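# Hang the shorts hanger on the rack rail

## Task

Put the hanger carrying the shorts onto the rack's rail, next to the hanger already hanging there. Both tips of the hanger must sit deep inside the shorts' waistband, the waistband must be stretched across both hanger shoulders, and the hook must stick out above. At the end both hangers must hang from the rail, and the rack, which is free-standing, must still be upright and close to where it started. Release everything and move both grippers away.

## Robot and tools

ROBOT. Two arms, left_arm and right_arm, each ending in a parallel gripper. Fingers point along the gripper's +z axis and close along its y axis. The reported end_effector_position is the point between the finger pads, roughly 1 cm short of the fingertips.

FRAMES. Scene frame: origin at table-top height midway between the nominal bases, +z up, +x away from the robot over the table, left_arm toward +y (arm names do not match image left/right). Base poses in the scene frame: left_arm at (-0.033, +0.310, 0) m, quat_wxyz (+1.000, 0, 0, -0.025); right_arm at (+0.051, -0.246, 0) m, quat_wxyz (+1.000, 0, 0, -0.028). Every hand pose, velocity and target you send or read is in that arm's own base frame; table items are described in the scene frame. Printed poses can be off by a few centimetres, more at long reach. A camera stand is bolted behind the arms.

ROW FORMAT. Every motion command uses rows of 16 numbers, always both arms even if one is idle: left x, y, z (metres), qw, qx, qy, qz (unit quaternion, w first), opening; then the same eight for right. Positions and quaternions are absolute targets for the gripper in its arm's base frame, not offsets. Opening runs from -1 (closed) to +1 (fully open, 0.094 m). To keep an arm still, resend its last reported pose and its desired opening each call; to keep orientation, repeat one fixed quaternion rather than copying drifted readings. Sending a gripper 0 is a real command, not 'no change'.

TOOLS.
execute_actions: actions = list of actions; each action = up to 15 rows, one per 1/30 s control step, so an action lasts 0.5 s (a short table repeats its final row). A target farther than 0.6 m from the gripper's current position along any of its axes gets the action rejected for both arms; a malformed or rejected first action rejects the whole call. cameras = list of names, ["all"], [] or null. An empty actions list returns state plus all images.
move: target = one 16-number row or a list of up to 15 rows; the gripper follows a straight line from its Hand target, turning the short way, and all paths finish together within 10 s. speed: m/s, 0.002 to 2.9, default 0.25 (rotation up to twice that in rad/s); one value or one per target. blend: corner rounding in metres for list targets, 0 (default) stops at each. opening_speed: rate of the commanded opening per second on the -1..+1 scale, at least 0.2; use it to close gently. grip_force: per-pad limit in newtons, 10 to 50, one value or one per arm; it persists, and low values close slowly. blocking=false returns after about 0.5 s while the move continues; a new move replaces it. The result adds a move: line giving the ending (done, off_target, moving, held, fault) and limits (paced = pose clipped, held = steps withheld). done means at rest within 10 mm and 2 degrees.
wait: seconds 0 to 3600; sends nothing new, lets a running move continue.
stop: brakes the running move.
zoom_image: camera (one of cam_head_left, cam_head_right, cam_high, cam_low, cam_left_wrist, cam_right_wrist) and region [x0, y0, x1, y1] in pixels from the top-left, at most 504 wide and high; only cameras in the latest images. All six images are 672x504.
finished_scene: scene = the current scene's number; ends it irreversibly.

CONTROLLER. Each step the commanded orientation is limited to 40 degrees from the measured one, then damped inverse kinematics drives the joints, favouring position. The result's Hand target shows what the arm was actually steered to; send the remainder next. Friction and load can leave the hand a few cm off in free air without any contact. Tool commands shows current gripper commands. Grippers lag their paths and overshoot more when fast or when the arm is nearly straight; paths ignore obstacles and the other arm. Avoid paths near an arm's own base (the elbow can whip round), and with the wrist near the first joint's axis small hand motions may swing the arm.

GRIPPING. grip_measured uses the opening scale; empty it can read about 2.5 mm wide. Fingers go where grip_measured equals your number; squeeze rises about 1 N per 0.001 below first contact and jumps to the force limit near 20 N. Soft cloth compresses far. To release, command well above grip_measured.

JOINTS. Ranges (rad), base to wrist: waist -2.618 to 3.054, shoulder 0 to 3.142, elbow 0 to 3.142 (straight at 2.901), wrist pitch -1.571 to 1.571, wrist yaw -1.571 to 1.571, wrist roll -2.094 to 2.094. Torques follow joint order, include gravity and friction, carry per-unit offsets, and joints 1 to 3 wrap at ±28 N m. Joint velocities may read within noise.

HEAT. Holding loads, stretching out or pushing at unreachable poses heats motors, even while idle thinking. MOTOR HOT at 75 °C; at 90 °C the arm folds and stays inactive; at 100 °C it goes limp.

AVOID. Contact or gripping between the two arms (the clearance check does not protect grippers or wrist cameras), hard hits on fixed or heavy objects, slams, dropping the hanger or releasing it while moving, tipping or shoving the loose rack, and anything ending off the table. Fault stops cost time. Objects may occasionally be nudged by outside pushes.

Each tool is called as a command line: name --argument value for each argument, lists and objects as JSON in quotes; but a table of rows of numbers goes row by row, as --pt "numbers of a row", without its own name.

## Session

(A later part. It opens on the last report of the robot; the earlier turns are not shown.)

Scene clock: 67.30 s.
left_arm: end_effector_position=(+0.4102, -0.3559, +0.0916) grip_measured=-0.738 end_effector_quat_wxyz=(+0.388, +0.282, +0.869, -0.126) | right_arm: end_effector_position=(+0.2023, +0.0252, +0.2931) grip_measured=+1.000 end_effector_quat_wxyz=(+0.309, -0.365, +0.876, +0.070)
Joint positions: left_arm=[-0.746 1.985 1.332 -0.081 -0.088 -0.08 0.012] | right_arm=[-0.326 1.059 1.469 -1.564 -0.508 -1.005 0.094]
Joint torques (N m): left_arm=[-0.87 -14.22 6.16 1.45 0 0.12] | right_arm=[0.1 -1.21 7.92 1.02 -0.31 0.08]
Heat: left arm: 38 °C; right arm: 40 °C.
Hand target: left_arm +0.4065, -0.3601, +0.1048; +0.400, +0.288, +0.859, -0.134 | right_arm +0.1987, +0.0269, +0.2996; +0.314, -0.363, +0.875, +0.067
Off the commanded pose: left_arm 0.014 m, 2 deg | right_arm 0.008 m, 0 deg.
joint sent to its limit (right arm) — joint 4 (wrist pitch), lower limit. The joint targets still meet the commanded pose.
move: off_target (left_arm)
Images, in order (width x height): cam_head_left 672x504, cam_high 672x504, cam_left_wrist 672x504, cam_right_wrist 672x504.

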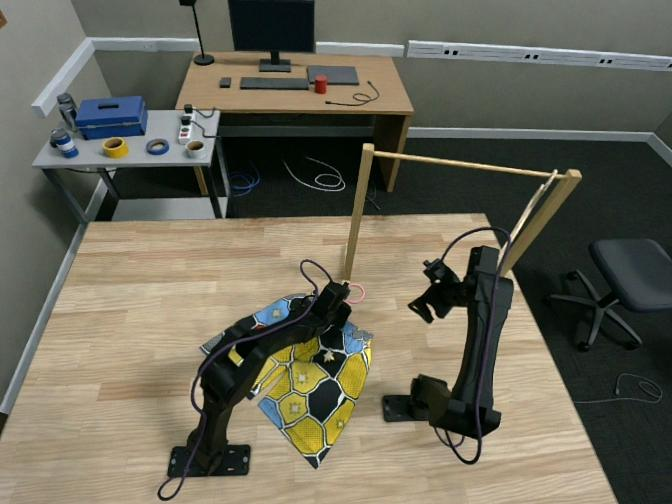

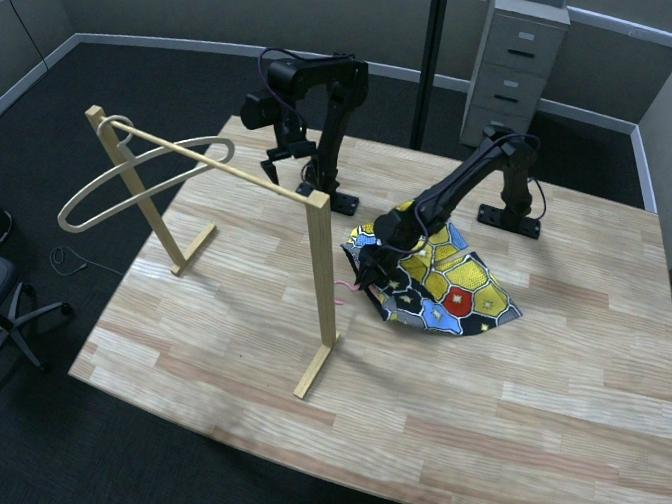

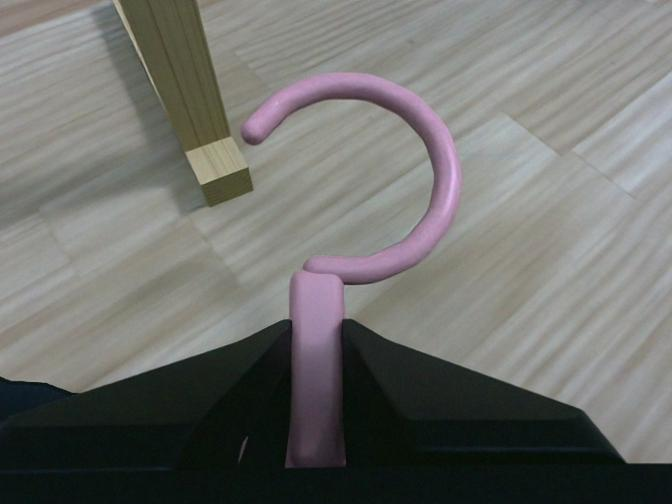

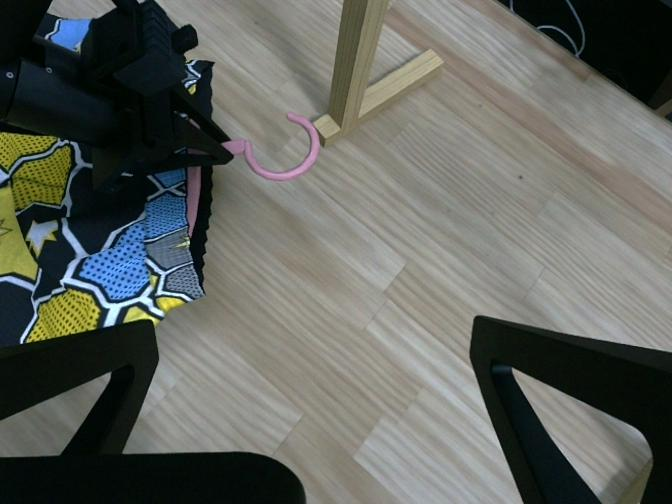

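move --target '[0.423, -0.1891, 0.325, 0.7510, 0.2292, 0.5258, -0.3273, -1.0, 0.1985, 0.0267, 0.30, 0.311, -0.365, 0.875, 0.071, 1.0]' --speed 0.18 --cameras '["all"]'

Scene clock: 74.77 s.
left_arm: end_effector_position=(+0.4219, -0.1912, +0.3179) grip_measured=-0.738 end_effector_quat_wxyz=(+0.742, +0.230, +0.538, -0.327) | right_arm: end_effector_position=(+0.2023, +0.0252, +0.2931) grip_measured=+1.000 end_effector_quat_wxyz=(+0.309, -0.365, +0.876, +0.070)
Joint positions: left_arm=[-0.216 1.654 0.791 1.246 0.569 -0.226 0.012] | right_arm=[-0.326 1.059 1.469 -1.564 -0.508 -1.005 0.094]
Joint torques (N m): left_arm=[0.43 -6.74 7.23 1.66 -0.12 -0.08] | right_arm=[0.03 -1.22 7.76 1.03 -0.33 0.11]
Heat: left arm: 39 °C; right arm: 40 °C.
Hand target: left_arm +0.4228, -0.1890, +0.3250; +0.751, +0.229, +0.526, -0.327 | right_arm +0.1987, +0.0269, +0.2996; +0.314, -0.363, +0.875, +0.067
Off the commanded pose: left_arm 0.007 m, 2 deg | right_arm 0.008 m, 0 deg.
joint sent to its limit (right arm) — joint 4 (wrist pitch), lower limit. The joint targets still meet the commanded pose.
move: done

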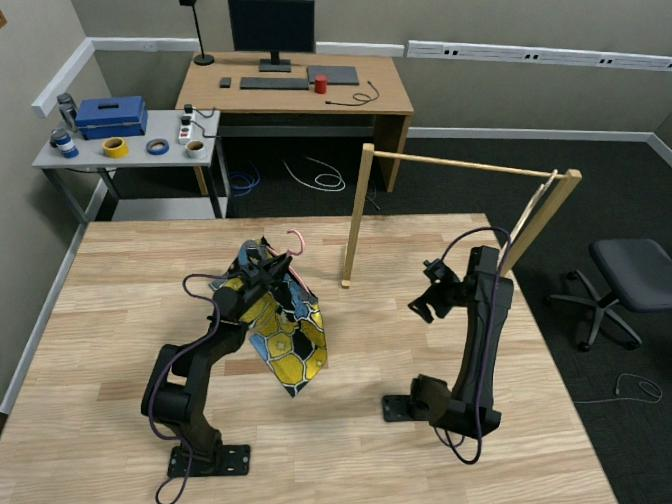

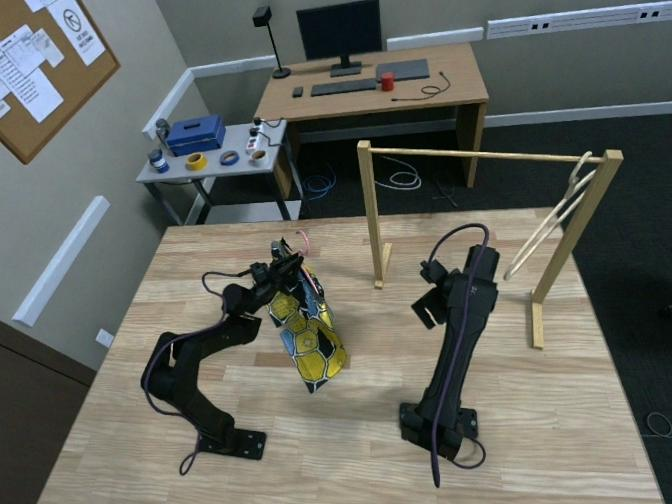

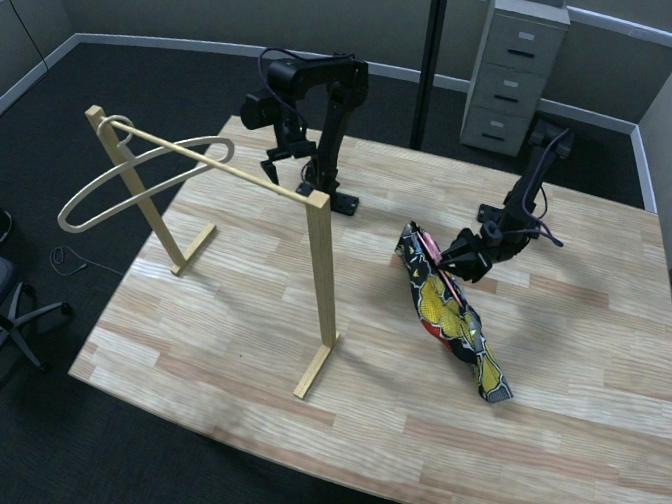

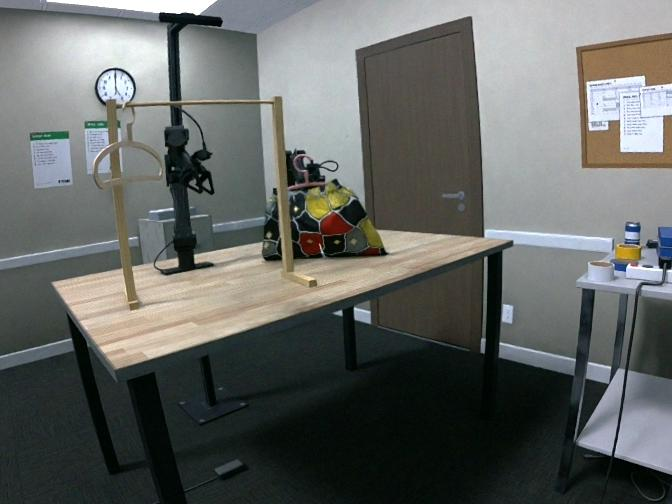

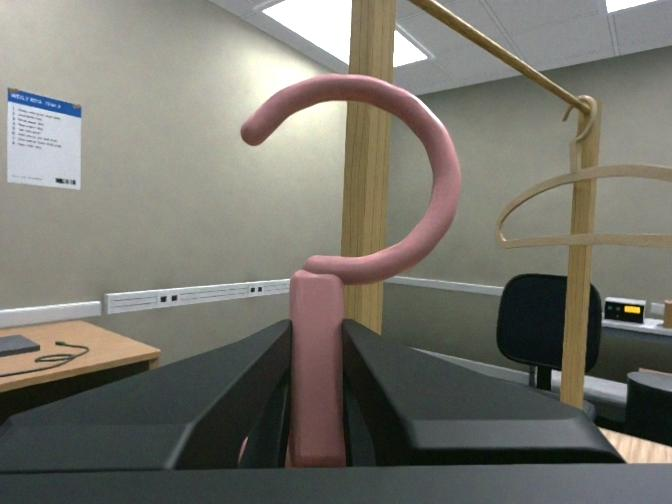

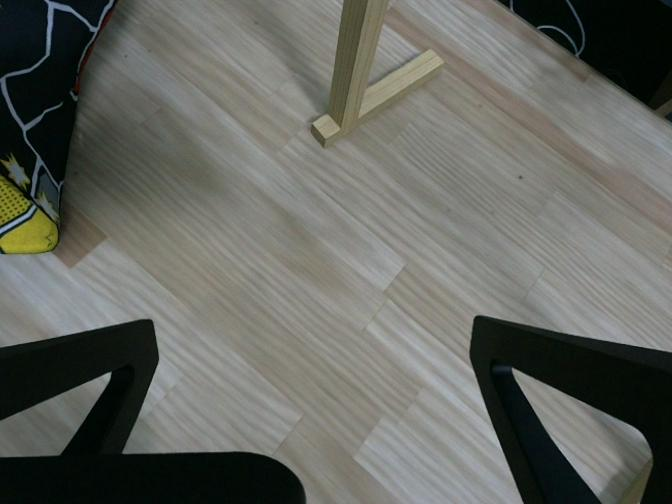

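zoom_image --camera "cam_high" --region '[370, 200, 530, 420]'

zoom_image --camera "cam_low" --region '[220, 80, 400, 290]'

zoom_image --camera "cam_head_left" --region '[190, 210, 370, 410]'

zoom_image --camera "cam_head_right" --region '[220, 210, 400, 410]'

Scaled by 2.291 from the camera's image (finer frame: 960x720).

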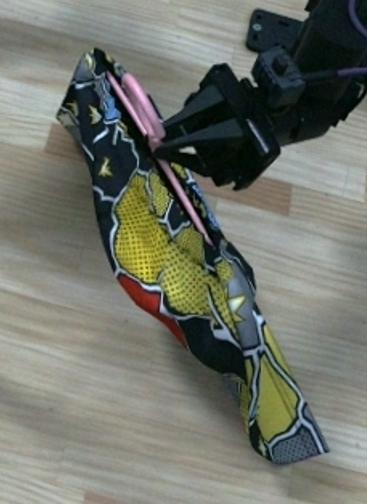

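Scaled by 2.400 from the camera's image (finer frame: 960x720).

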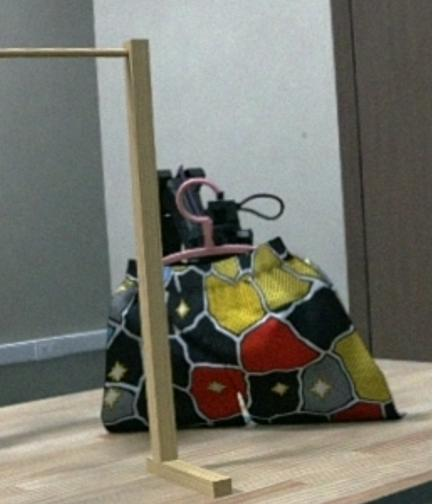

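Scaled by 2.520 from the camera's image (finer frame: 960x720).

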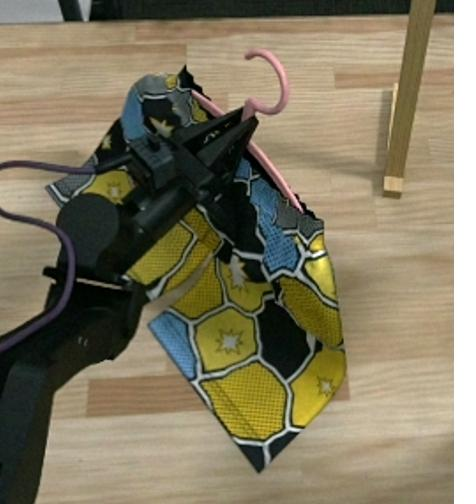

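Scaled by 2.520 from the camera's image (finer frame: 960x720).

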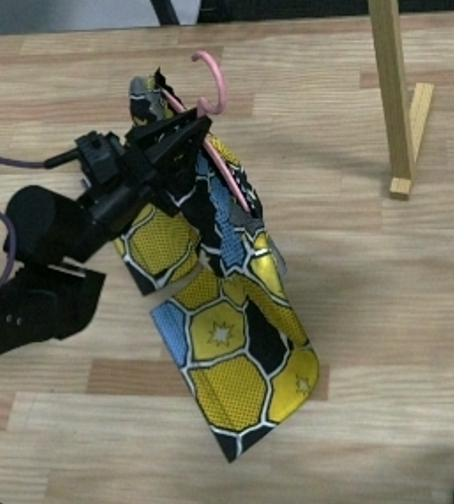

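move --pt "0.423 -0.1891 0.325 0.7510 0.2292 0.5258 -0.3273 -1.0 0.25 0.10 0.40 0.6091 -0.162 0.692 0.3519 1.0" --pt "0.423 -0.1891 0.325 0.7510 0.2292 0.5258 -0.3273 -1.0 0.2098 0.2325 0.385 0.6091 -0.162 0.692 0.3519 1.0" --speed 0.22 --blend '[0.04, 0]' --cameras '["all"]'

Scene clock: 84.20 s.
left_arm: end_effector_position=(+0.4219, -0.1912, +0.3180) grip_measured=-0.738 end_effector_quat_wxyz=(+0.742, +0.230, +0.538, -0.328) | right_arm: end_effector_position=(+0.2093, +0.2294, +0.3977) grip_measured=+1.000 end_effector_quat_wxyz=(+0.619, -0.161, +0.682, +0.355)
Joint positions: left_arm=[-0.216 1.654 0.791 1.247 0.569 -0.226 0.012] | right_arm=[0.932 0.752 0.894 -0.123 0.18 0.286 0.094]
Joint torques (N m): left_arm=[0.54 -6.83 7.3 1.65 -0.11 -0.07] | right_arm=[0.72 0.32 5.79 2.28 0.02 0.12]
Heat: left arm: 38 °C; right arm: 40 °C.
Hand target: left_arm +0.4229, -0.1890, +0.3250; +0.751, +0.229, +0.526, -0.327 | right_arm +0.2097, +0.2324, +0.3851; +0.609, -0.162, +0.692, +0.352
Off the commanded pose: left_arm 0.007 m, 2 deg | right_arm 0.013 m, 2 deg.
move: off_target (right_arm)

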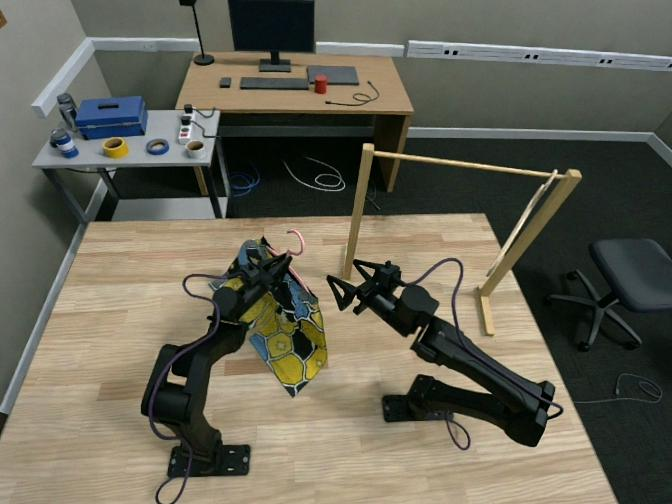

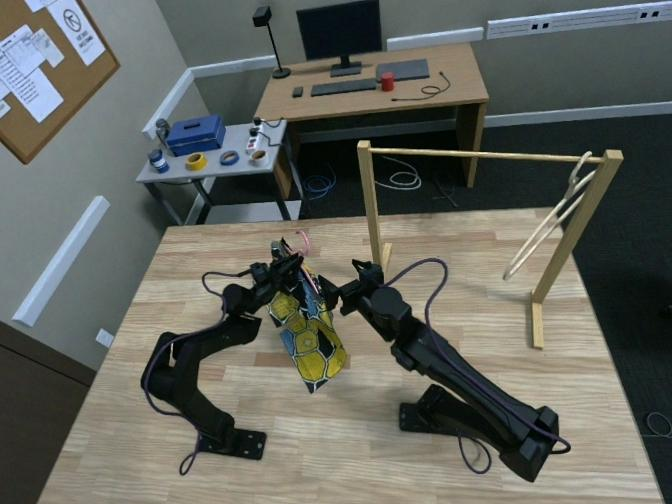

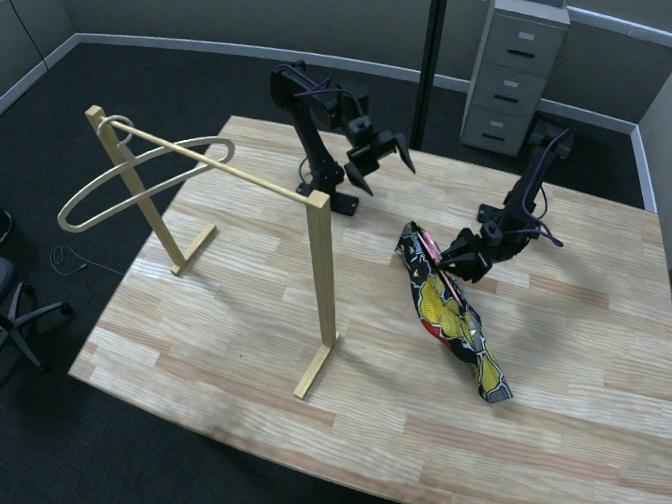

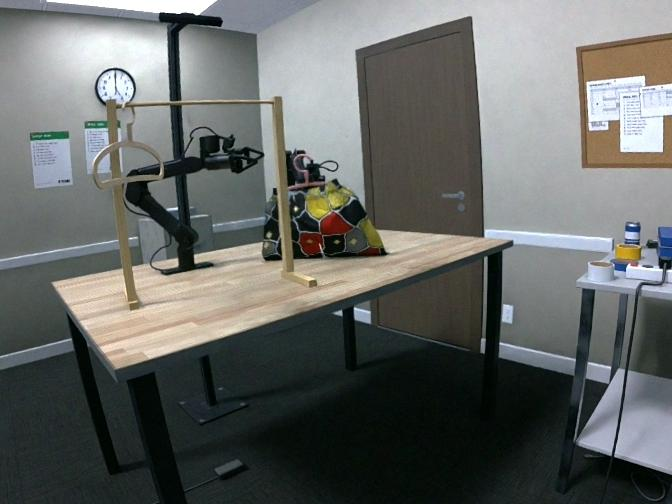

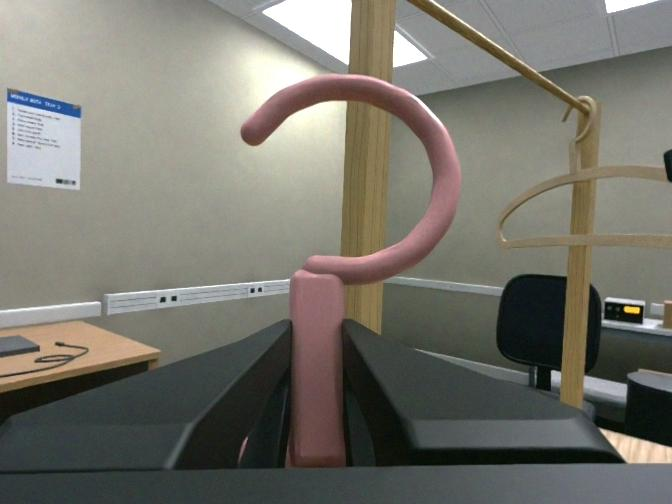

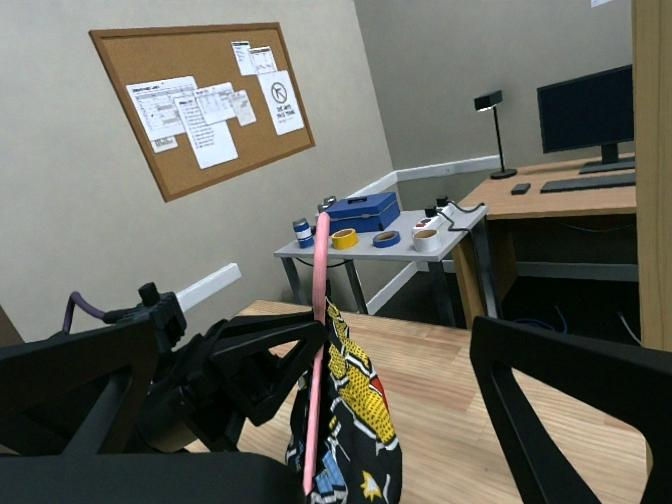

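zoom_image --camera "cam_right_wrist" --region '[240, 190, 400, 350]'

zoom_image --camera "cam_head_right" --region '[220, 210, 440, 410]'

Scaled by 3.150 from the camera's image (finer frame: 960x720).

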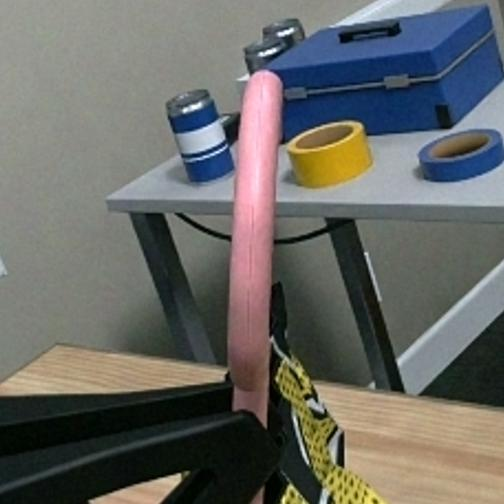

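Scaled by 2.291 from the camera's image (finer frame: 960x720).

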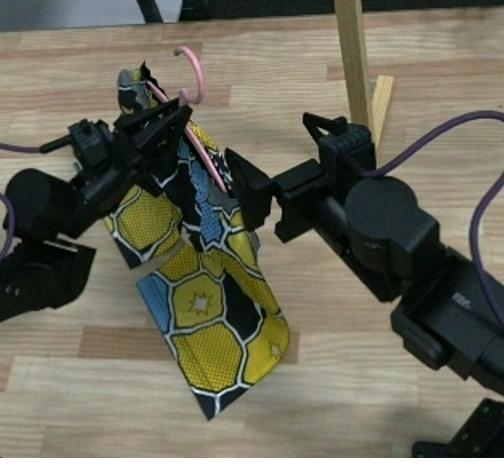

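move --target '[0.423, -0.1891, 0.325, 0.7510, 0.2292, 0.5258, -0.3273, -1.0, 0.2467, 0.2739, 0.376, 0.6091, -0.162, 0.692, 0.3519, 0.25]' --speed 0.12 --cameras '["cam_right_wrist", "cam_left_wrist", "cam_high"]'

Scene clock: 87.93 s.
left_arm: end_effector_position=(+0.4219, -0.1912, +0.3180) grip_measured=-0.738 end_effector_quat_wxyz=(+0.742, +0.230, +0.538, -0.328) | right_arm: end_effector_position=(+0.2446, +0.2748, +0.3766) grip_measured=+0.252 end_effector_quat_wxyz=(+0.612, -0.166, +0.689, +0.351)
Joint positions: left_arm=[-0.216 1.654 0.791 1.247 0.569 -0.226 0.012] | right_arm=[0.921 0.966 0.894 0.066 0.164 0.286 0.059]
Joint torques (N m): left_arm=[0.46 -6.74 7.19 1.63 -0.11 -0.1] | right_arm=[-0.69 -1.83 8.02 2.24 -0.12 0.11]
Heat: left arm: 37 °C; right arm: 39 °C.
Hand target: left_arm +0.4229, -0.1890, +0.3250; +0.751, +0.229, +0.526, -0.327 | right_arm +0.2467, +0.2739, +0.3760; +0.609, -0.162, +0.692, +0.352
Off the commanded pose: left_arm 0.007 m, 2 deg | right_arm 0.002 m, 1 deg.
move: done
Images, in order (width x height): cam_high 672x504, cam_left_wrist 672x504, cam_right_wrist 672x504.

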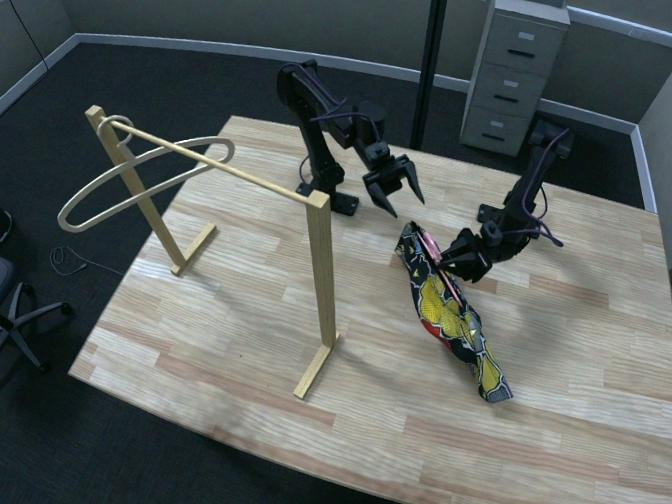

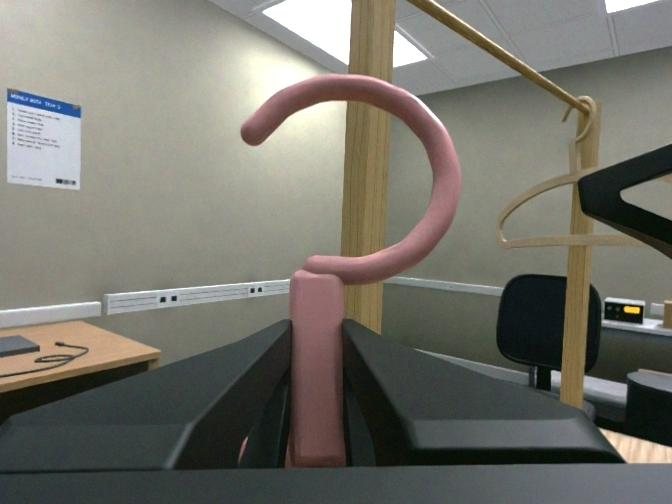

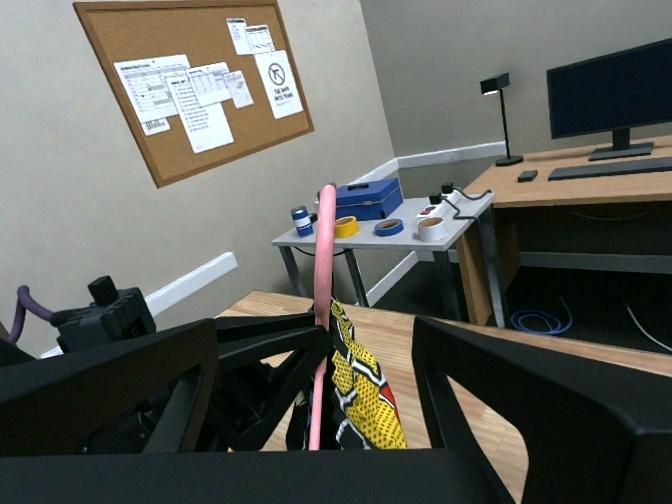

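zoom_image --camera "cam_right_wrist" --region '[220, 170, 420, 370]'

Scaled by 2.520 from the camera's image (finer frame: 960x720).

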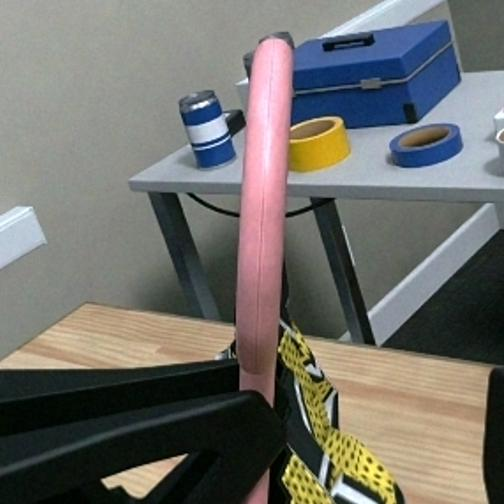

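move --target '[0.423, -0.1891, 0.325, 0.7510, 0.2292, 0.5258, -0.3273, -1.0, 0.2715, 0.2910, 0.391, 0.6091, -0.162, 0.692, 0.3519, 0.25]' --speed 0.1 --cameras '["cam_right_wrist", "cam_left_wrist"]'

Scene clock: 90.37 s.
left_arm: end_effector_position=(+0.4219, -0.1912, +0.3180) grip_measured=-0.738 end_effector_quat_wxyz=(+0.742, +0.230, +0.538, -0.328) | right_arm: end_effector_position=(+0.2684, +0.2907, +0.3828) grip_measured=+0.252 end_effector_quat_wxyz=(+0.608, -0.167, +0.694, +0.348)
Joint positions: left_arm=[-0.216 1.654 0.791 1.247 0.569 -0.226 0.012] | right_arm=[0.879 1.082 0.985 0.077 0.123 0.286 0.059]
Joint torques (N m): left_arm=[0.42 -6.76 7.31 1.64 -0.11 -0.07] | right_arm=[-0.69 -2.06 10.39 2.24 -0.1 0.06]
Heat: left arm: 37 °C; right arm: 39 °C.
Hand target: left_arm +0.4229, -0.1890, +0.3250; +0.751, +0.229, +0.526, -0.327 | right_arm +0.2714, +0.2909, +0.3907; +0.609, -0.162, +0.692, +0.352
Off the commanded pose: left_arm 0.007 m, 2 deg | right_arm 0.009 m, 1 deg.
move: done
Images, in order (width x height): cam_left_wrist 672x504, cam_right_wrist 672x504.

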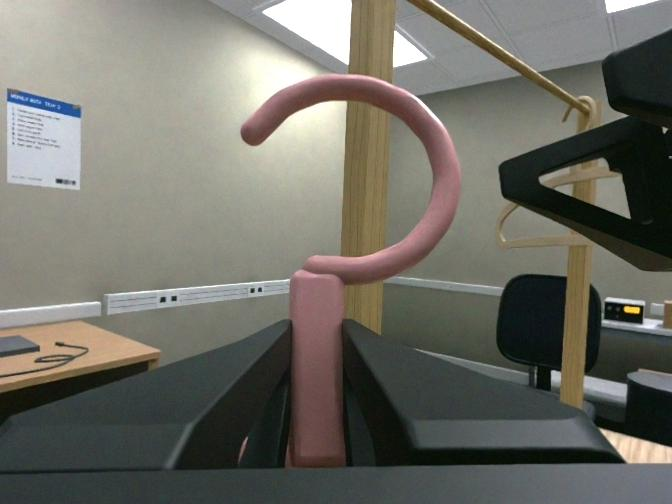

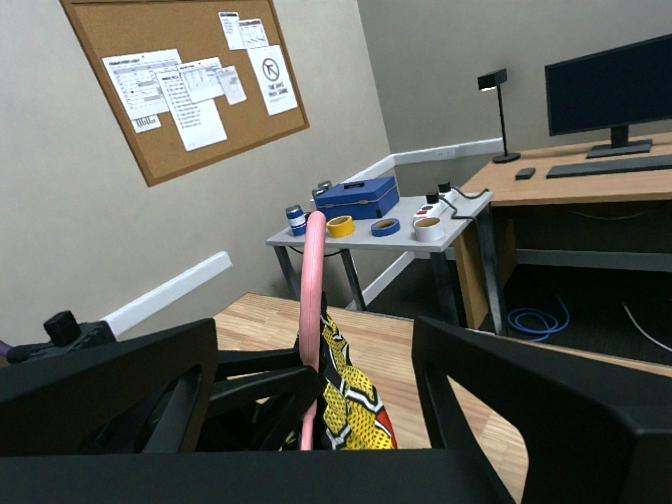

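zoom_image --camera "cam_left_wrist" --region '[380, 0, 672, 292]'

zoom_image --camera "cam_right_wrist" --region '[200, 190, 440, 430]'

Scaled by 1.726 from the camera's image (finer frame: 960x720).

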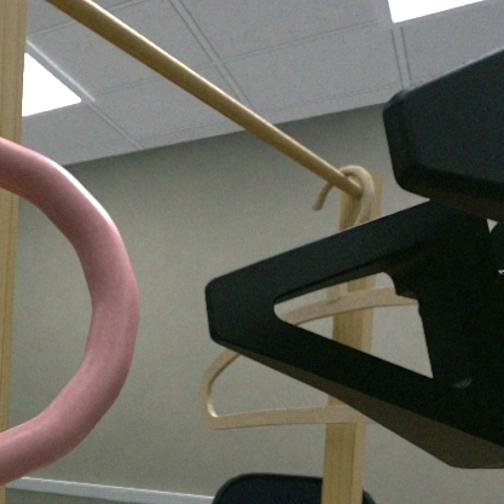

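Scaled by 2.100 from the camera's image (finer frame: 960x720).

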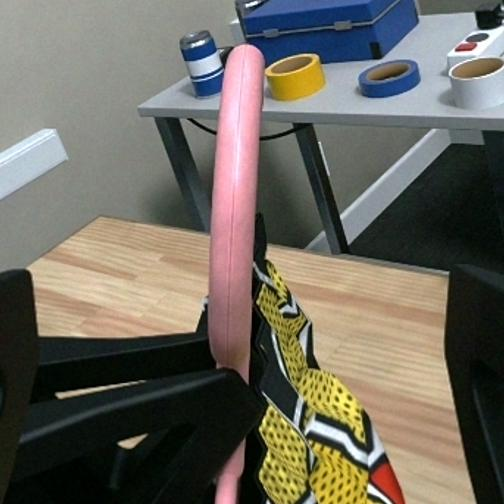

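move --target '[0.423, -0.1891, 0.325, 0.7510, 0.2292, 0.5258, -0.3273, -1.0, 0.2960, 0.3184, 0.387, 0.6091, -0.162, 0.692, 0.3519, 0.25]' --speed 0.08 --cameras '["cam_right_wrist", "cam_left_wrist", "cam_head_right"]'

Scene clock: 94.13 s.
left_arm: end_effector_position=(+0.4219, -0.1912, +0.3180) grip_measured=-0.738 end_effector_quat_wxyz=(+0.742, +0.230, +0.538, -0.328) | right_arm: end_effector_position=(+0.2920, +0.3177, +0.3793) grip_measured=+0.252 end_effector_quat_wxyz=(+0.607, -0.167, +0.694, +0.348)
Joint positions: left_arm=[-0.216 1.654 0.791 1.247 0.569 -0.226 0.012] | right_arm=[0.875 1.223 1.052 0.15 0.118 0.286 0.059]
Joint torques (N m): left_arm=[0.59 -6.8 7.3 1.66 -0.11 -0.12] | right_arm=[-0.79 -3.47 10.29 2.27 -0.09 0.1]
Heat: left arm: 37 °C; right arm: 40 °C.
Hand target: left_arm +0.4229, -0.1890, +0.3250; +0.751, +0.229, +0.526, -0.327 | right_arm +0.2959, +0.3182, +0.3869; +0.609, -0.162, +0.692, +0.352
Off the commanded pose: left_arm 0.007 m, 2 deg | right_arm 0.009 m, 1 deg.
move: done
Images, in order (width x height): cam_head_right 672x504, cam_left_wrist 672x504, cam_right_wrist 672x504.

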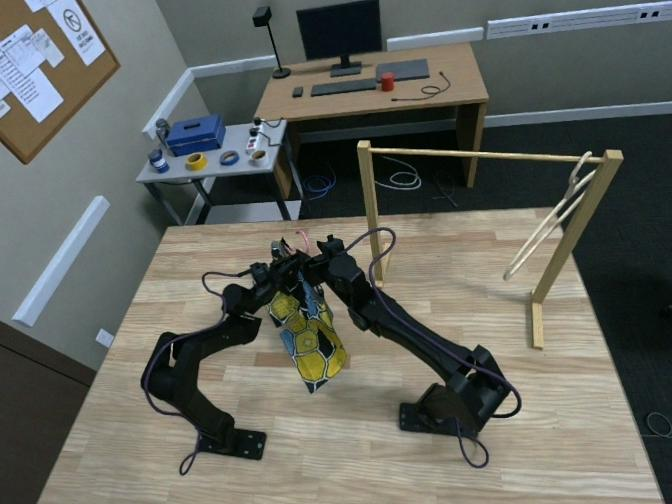

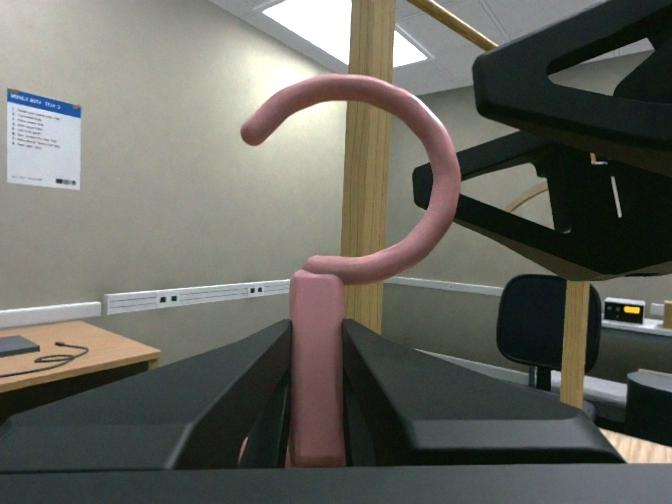

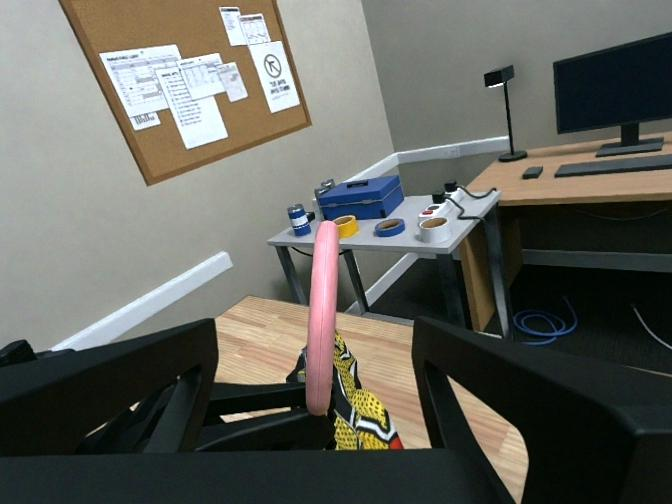

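move --target '[0.423, -0.1891, 0.325, 0.7510, 0.2292, 0.5258, -0.3273, -1.0, 0.3004, 0.3238, 0.376, 0.6091, -0.162, 0.692, 0.3519, 0.25]' --speed 0.06 --cameras '["cam_right_wrist", "cam_left_wrist"]'

Scene clock: 97.40 s.
left_arm: end_effector_position=(+0.4219, -0.1912, +0.3180) grip_measured=-0.738 end_effector_quat_wxyz=(+0.742, +0.230, +0.538, -0.328) | right_arm: end_effector_position=(+0.2963, +0.3229, +0.3813) grip_measured=+0.252 end_effector_quat_wxyz=(+0.615, -0.164, +0.686, +0.353)
Joint positions: left_arm=[-0.216 1.654 0.791 1.247 0.569 -0.226 0.012] | right_arm=[0.875 1.248 1.052 0.201 0.118 0.286 0.059]
Joint torques (N m): left_arm=[0.5 -6.65 7.24 1.6 -0.1 -0.08] | right_arm=[-0.68 -3.7 8.1 2.25 -0.03 0.1]
Heat: left arm: 37 °C; right arm: 40 °C.
Hand target: left_arm +0.4229, -0.1890, +0.3250; +0.751, +0.229, +0.526, -0.327 | right_arm +0.3004, +0.3237, +0.3758; +0.609, -0.162, +0.692, +0.352
Off the commanded pose: left_arm 0.007 m, 2 deg | right_arm 0.007 m, 1 deg.
move: done
Images, in order (width x height): cam_left_wrist 672x504, cam_right_wrist 672x504.

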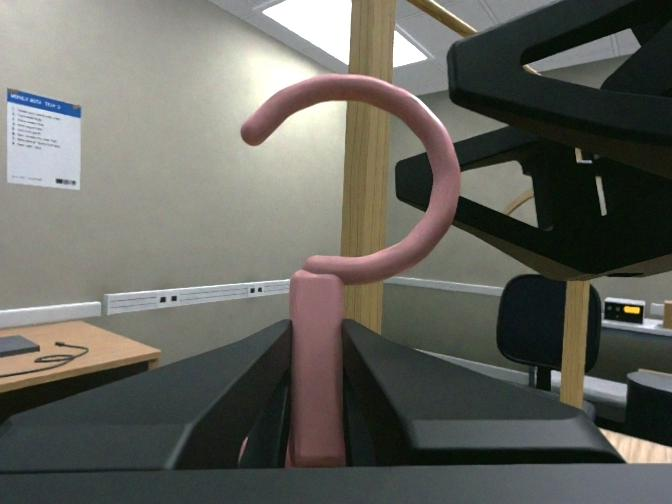

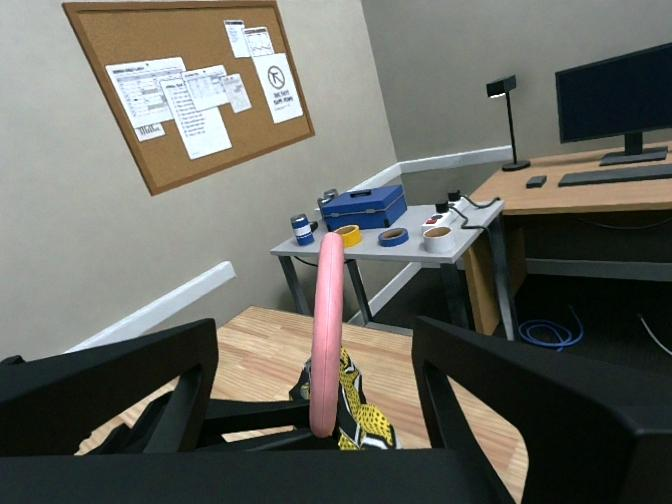

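move --pt "0.423 -0.1891 0.325 0.7510 0.2292 0.5258 -0.3273 -1.0 0.3024 0.3215 0.367 0.6091 -0.162 0.692 0.3519 0.25" --pt "0.423 -0.1891 0.325 0.7510 0.2292 0.5258 -0.3273 -1.0 0.3024 0.3215 0.367 0.6091 -0.162 0.692 0.3519 -1.0" --speed 0.05 --opening_speed 0.9 --cameras '["cam_right_wrist", "cam_left_wrist", "cam_high"]'

Scene clock: 100.57 s.
left_arm: end_effector_position=(+0.4218, -0.1908, +0.3189) grip_measured=-0.738 end_effector_quat_wxyz=(+0.744, +0.230, +0.536, -0.327) | right_arm: end_effector_position=(+0.2983, +0.3214, +0.3850) grip_measured=-0.845 end_effector_quat_wxyz=(+0.619, -0.156, +0.678, +0.364)
Joint positions: left_arm=[-0.216 1.654 0.791 1.251 0.567 -0.226 0.012] | right_arm=[0.864 1.248 1.04 0.24 0.106 0.302 0.007]
Joint torques (N m): left_arm=[0.49 -6.87 7.34 1.54 -0.08 -0.05] | right_arm=[-0.76 -3.84 6.19 2.16 -0.07 -0.06]
Heat: left arm: 37 °C; right arm: 39 °C.
Hand target: left_arm +0.4229, -0.1890, +0.3250; +0.751, +0.229, +0.526, -0.327 | right_arm +0.3022, +0.3214, +0.3671; +0.609, -0.162, +0.692, +0.352
Off the commanded pose: left_arm 0.006 m, 1 deg | right_arm 0.018 m, 3 deg.
move: off_target (right_arm); target 2's new opening was sent with right_arm's hand 0.017 m and 2 deg from that target
Images, in order (width x height): cam_high 672x504, cam_left_wrist 672x504, cam_right_wrist 672x504.

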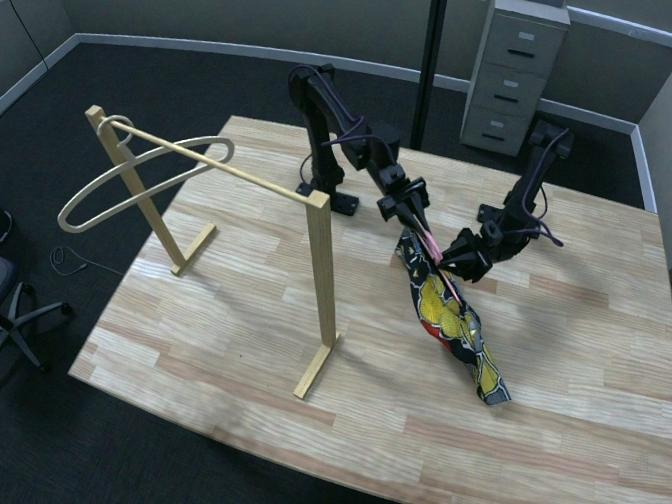

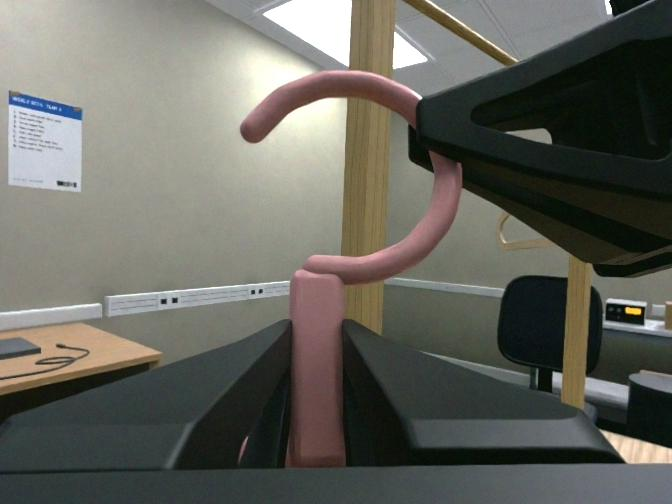

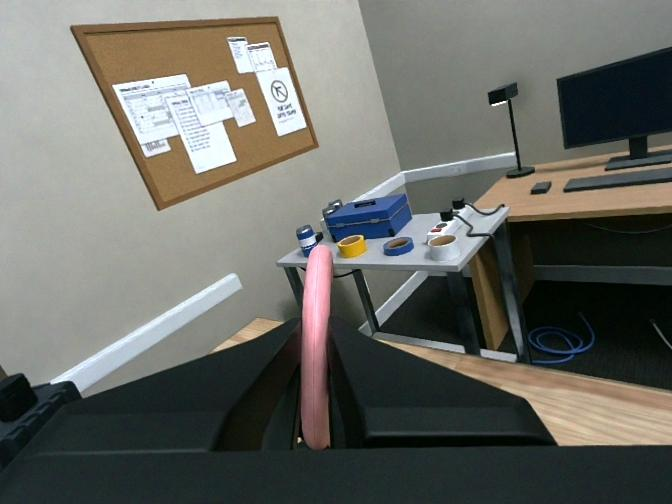

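execute_actions --actions '[]'

Scene clock: 102.50 s.
left_arm: end_effector_position=(+0.4218, -0.1908, +0.3189) grip_measured=-0.738 end_effector_quat_wxyz=(+0.744, +0.230, +0.536, -0.327) | right_arm: end_effector_position=(+0.2983, +0.3214, +0.3850) grip_measured=-0.845 end_effector_quat_wxyz=(+0.619, -0.156, +0.678, +0.364)
Joint positions: left_arm=[-0.216 1.654 0.791 1.251 0.567 -0.226 0.012] | right_arm=[0.864 1.248 1.04 0.24 0.106 0.302 0.007]
Joint velocities: within noise
Joint torques (N m): left_arm=[0.43 -6.75 7.34 1.57 -0.11 -0.07] | right_arm=[-0.58 -3.88 6.2 2.19 -0.08 -0.1]
Heat: left arm: 36 °C; right arm: 39 °C.
Hand target: left_arm +0.4229, -0.1890, +0.3250; +0.751, +0.229, +0.526, -0.327 | right_arm +0.3022, +0.3214, +0.3671; +0.609, -0.162, +0.692, +0.352
Tool commands: left_gripper/opening=-1.0 right_gripper/opening=-1.0
Off the commanded pose: left_arm 0.006 m, 1 deg | right_arm 0.018 m, 3 deg.

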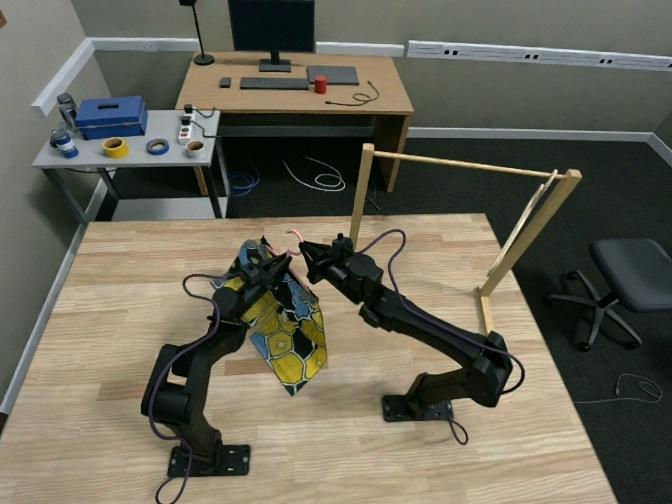

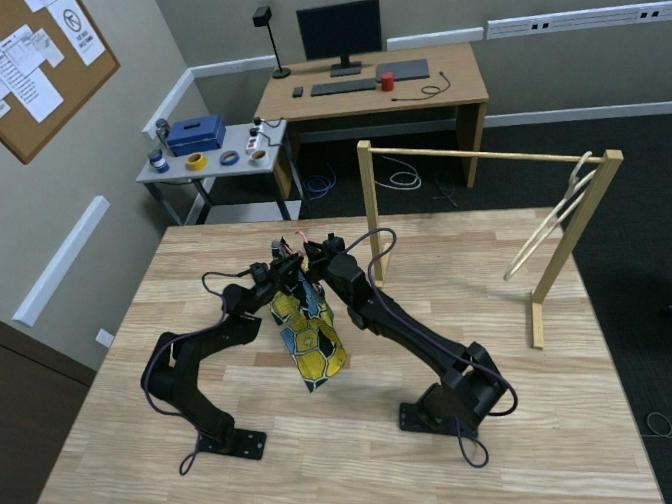

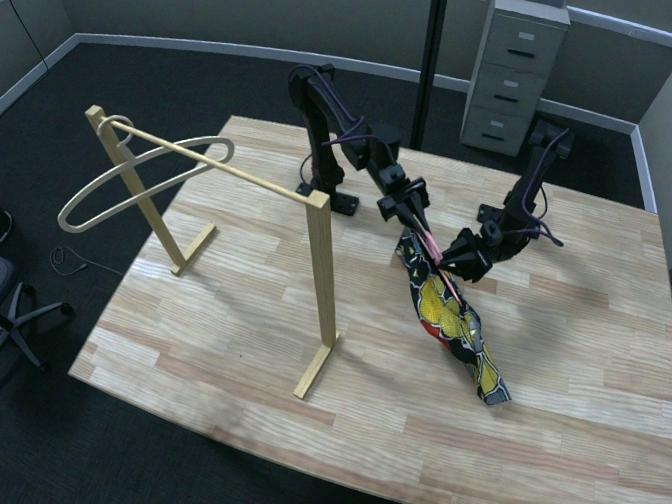

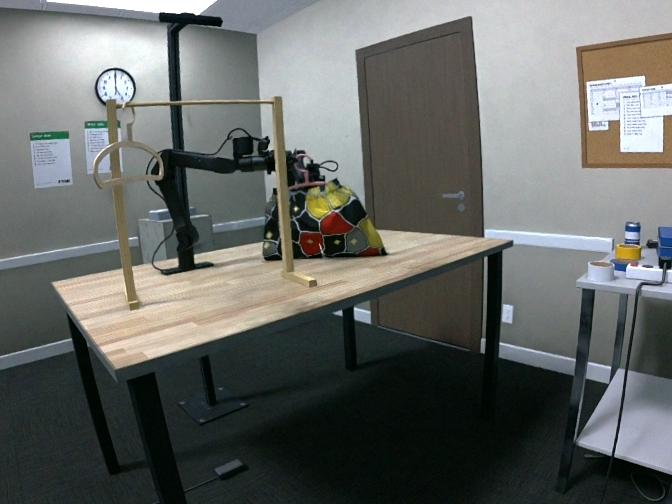

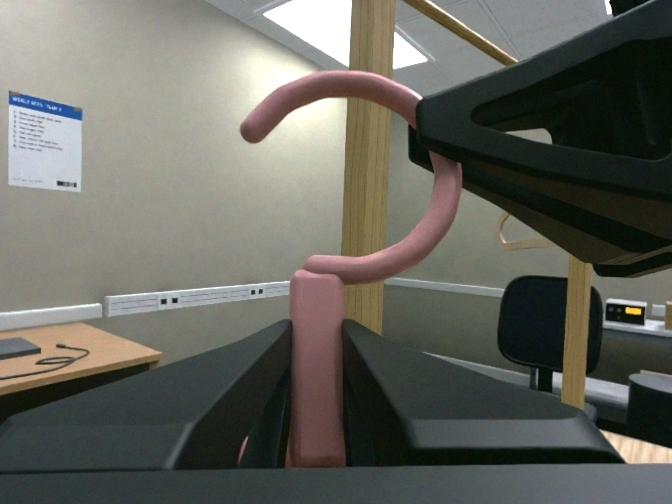

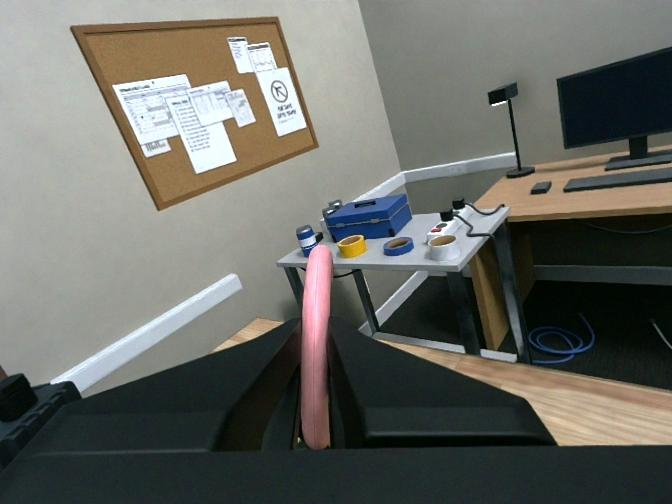

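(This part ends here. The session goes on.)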